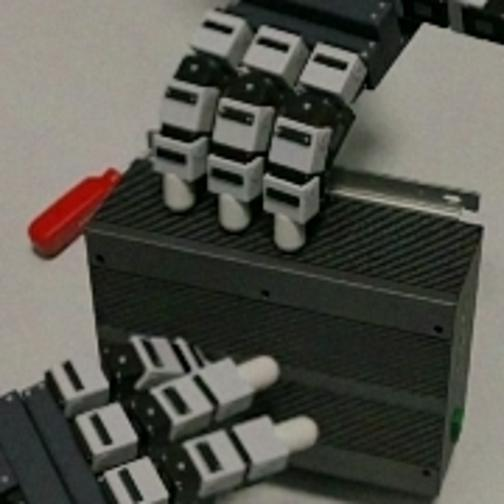

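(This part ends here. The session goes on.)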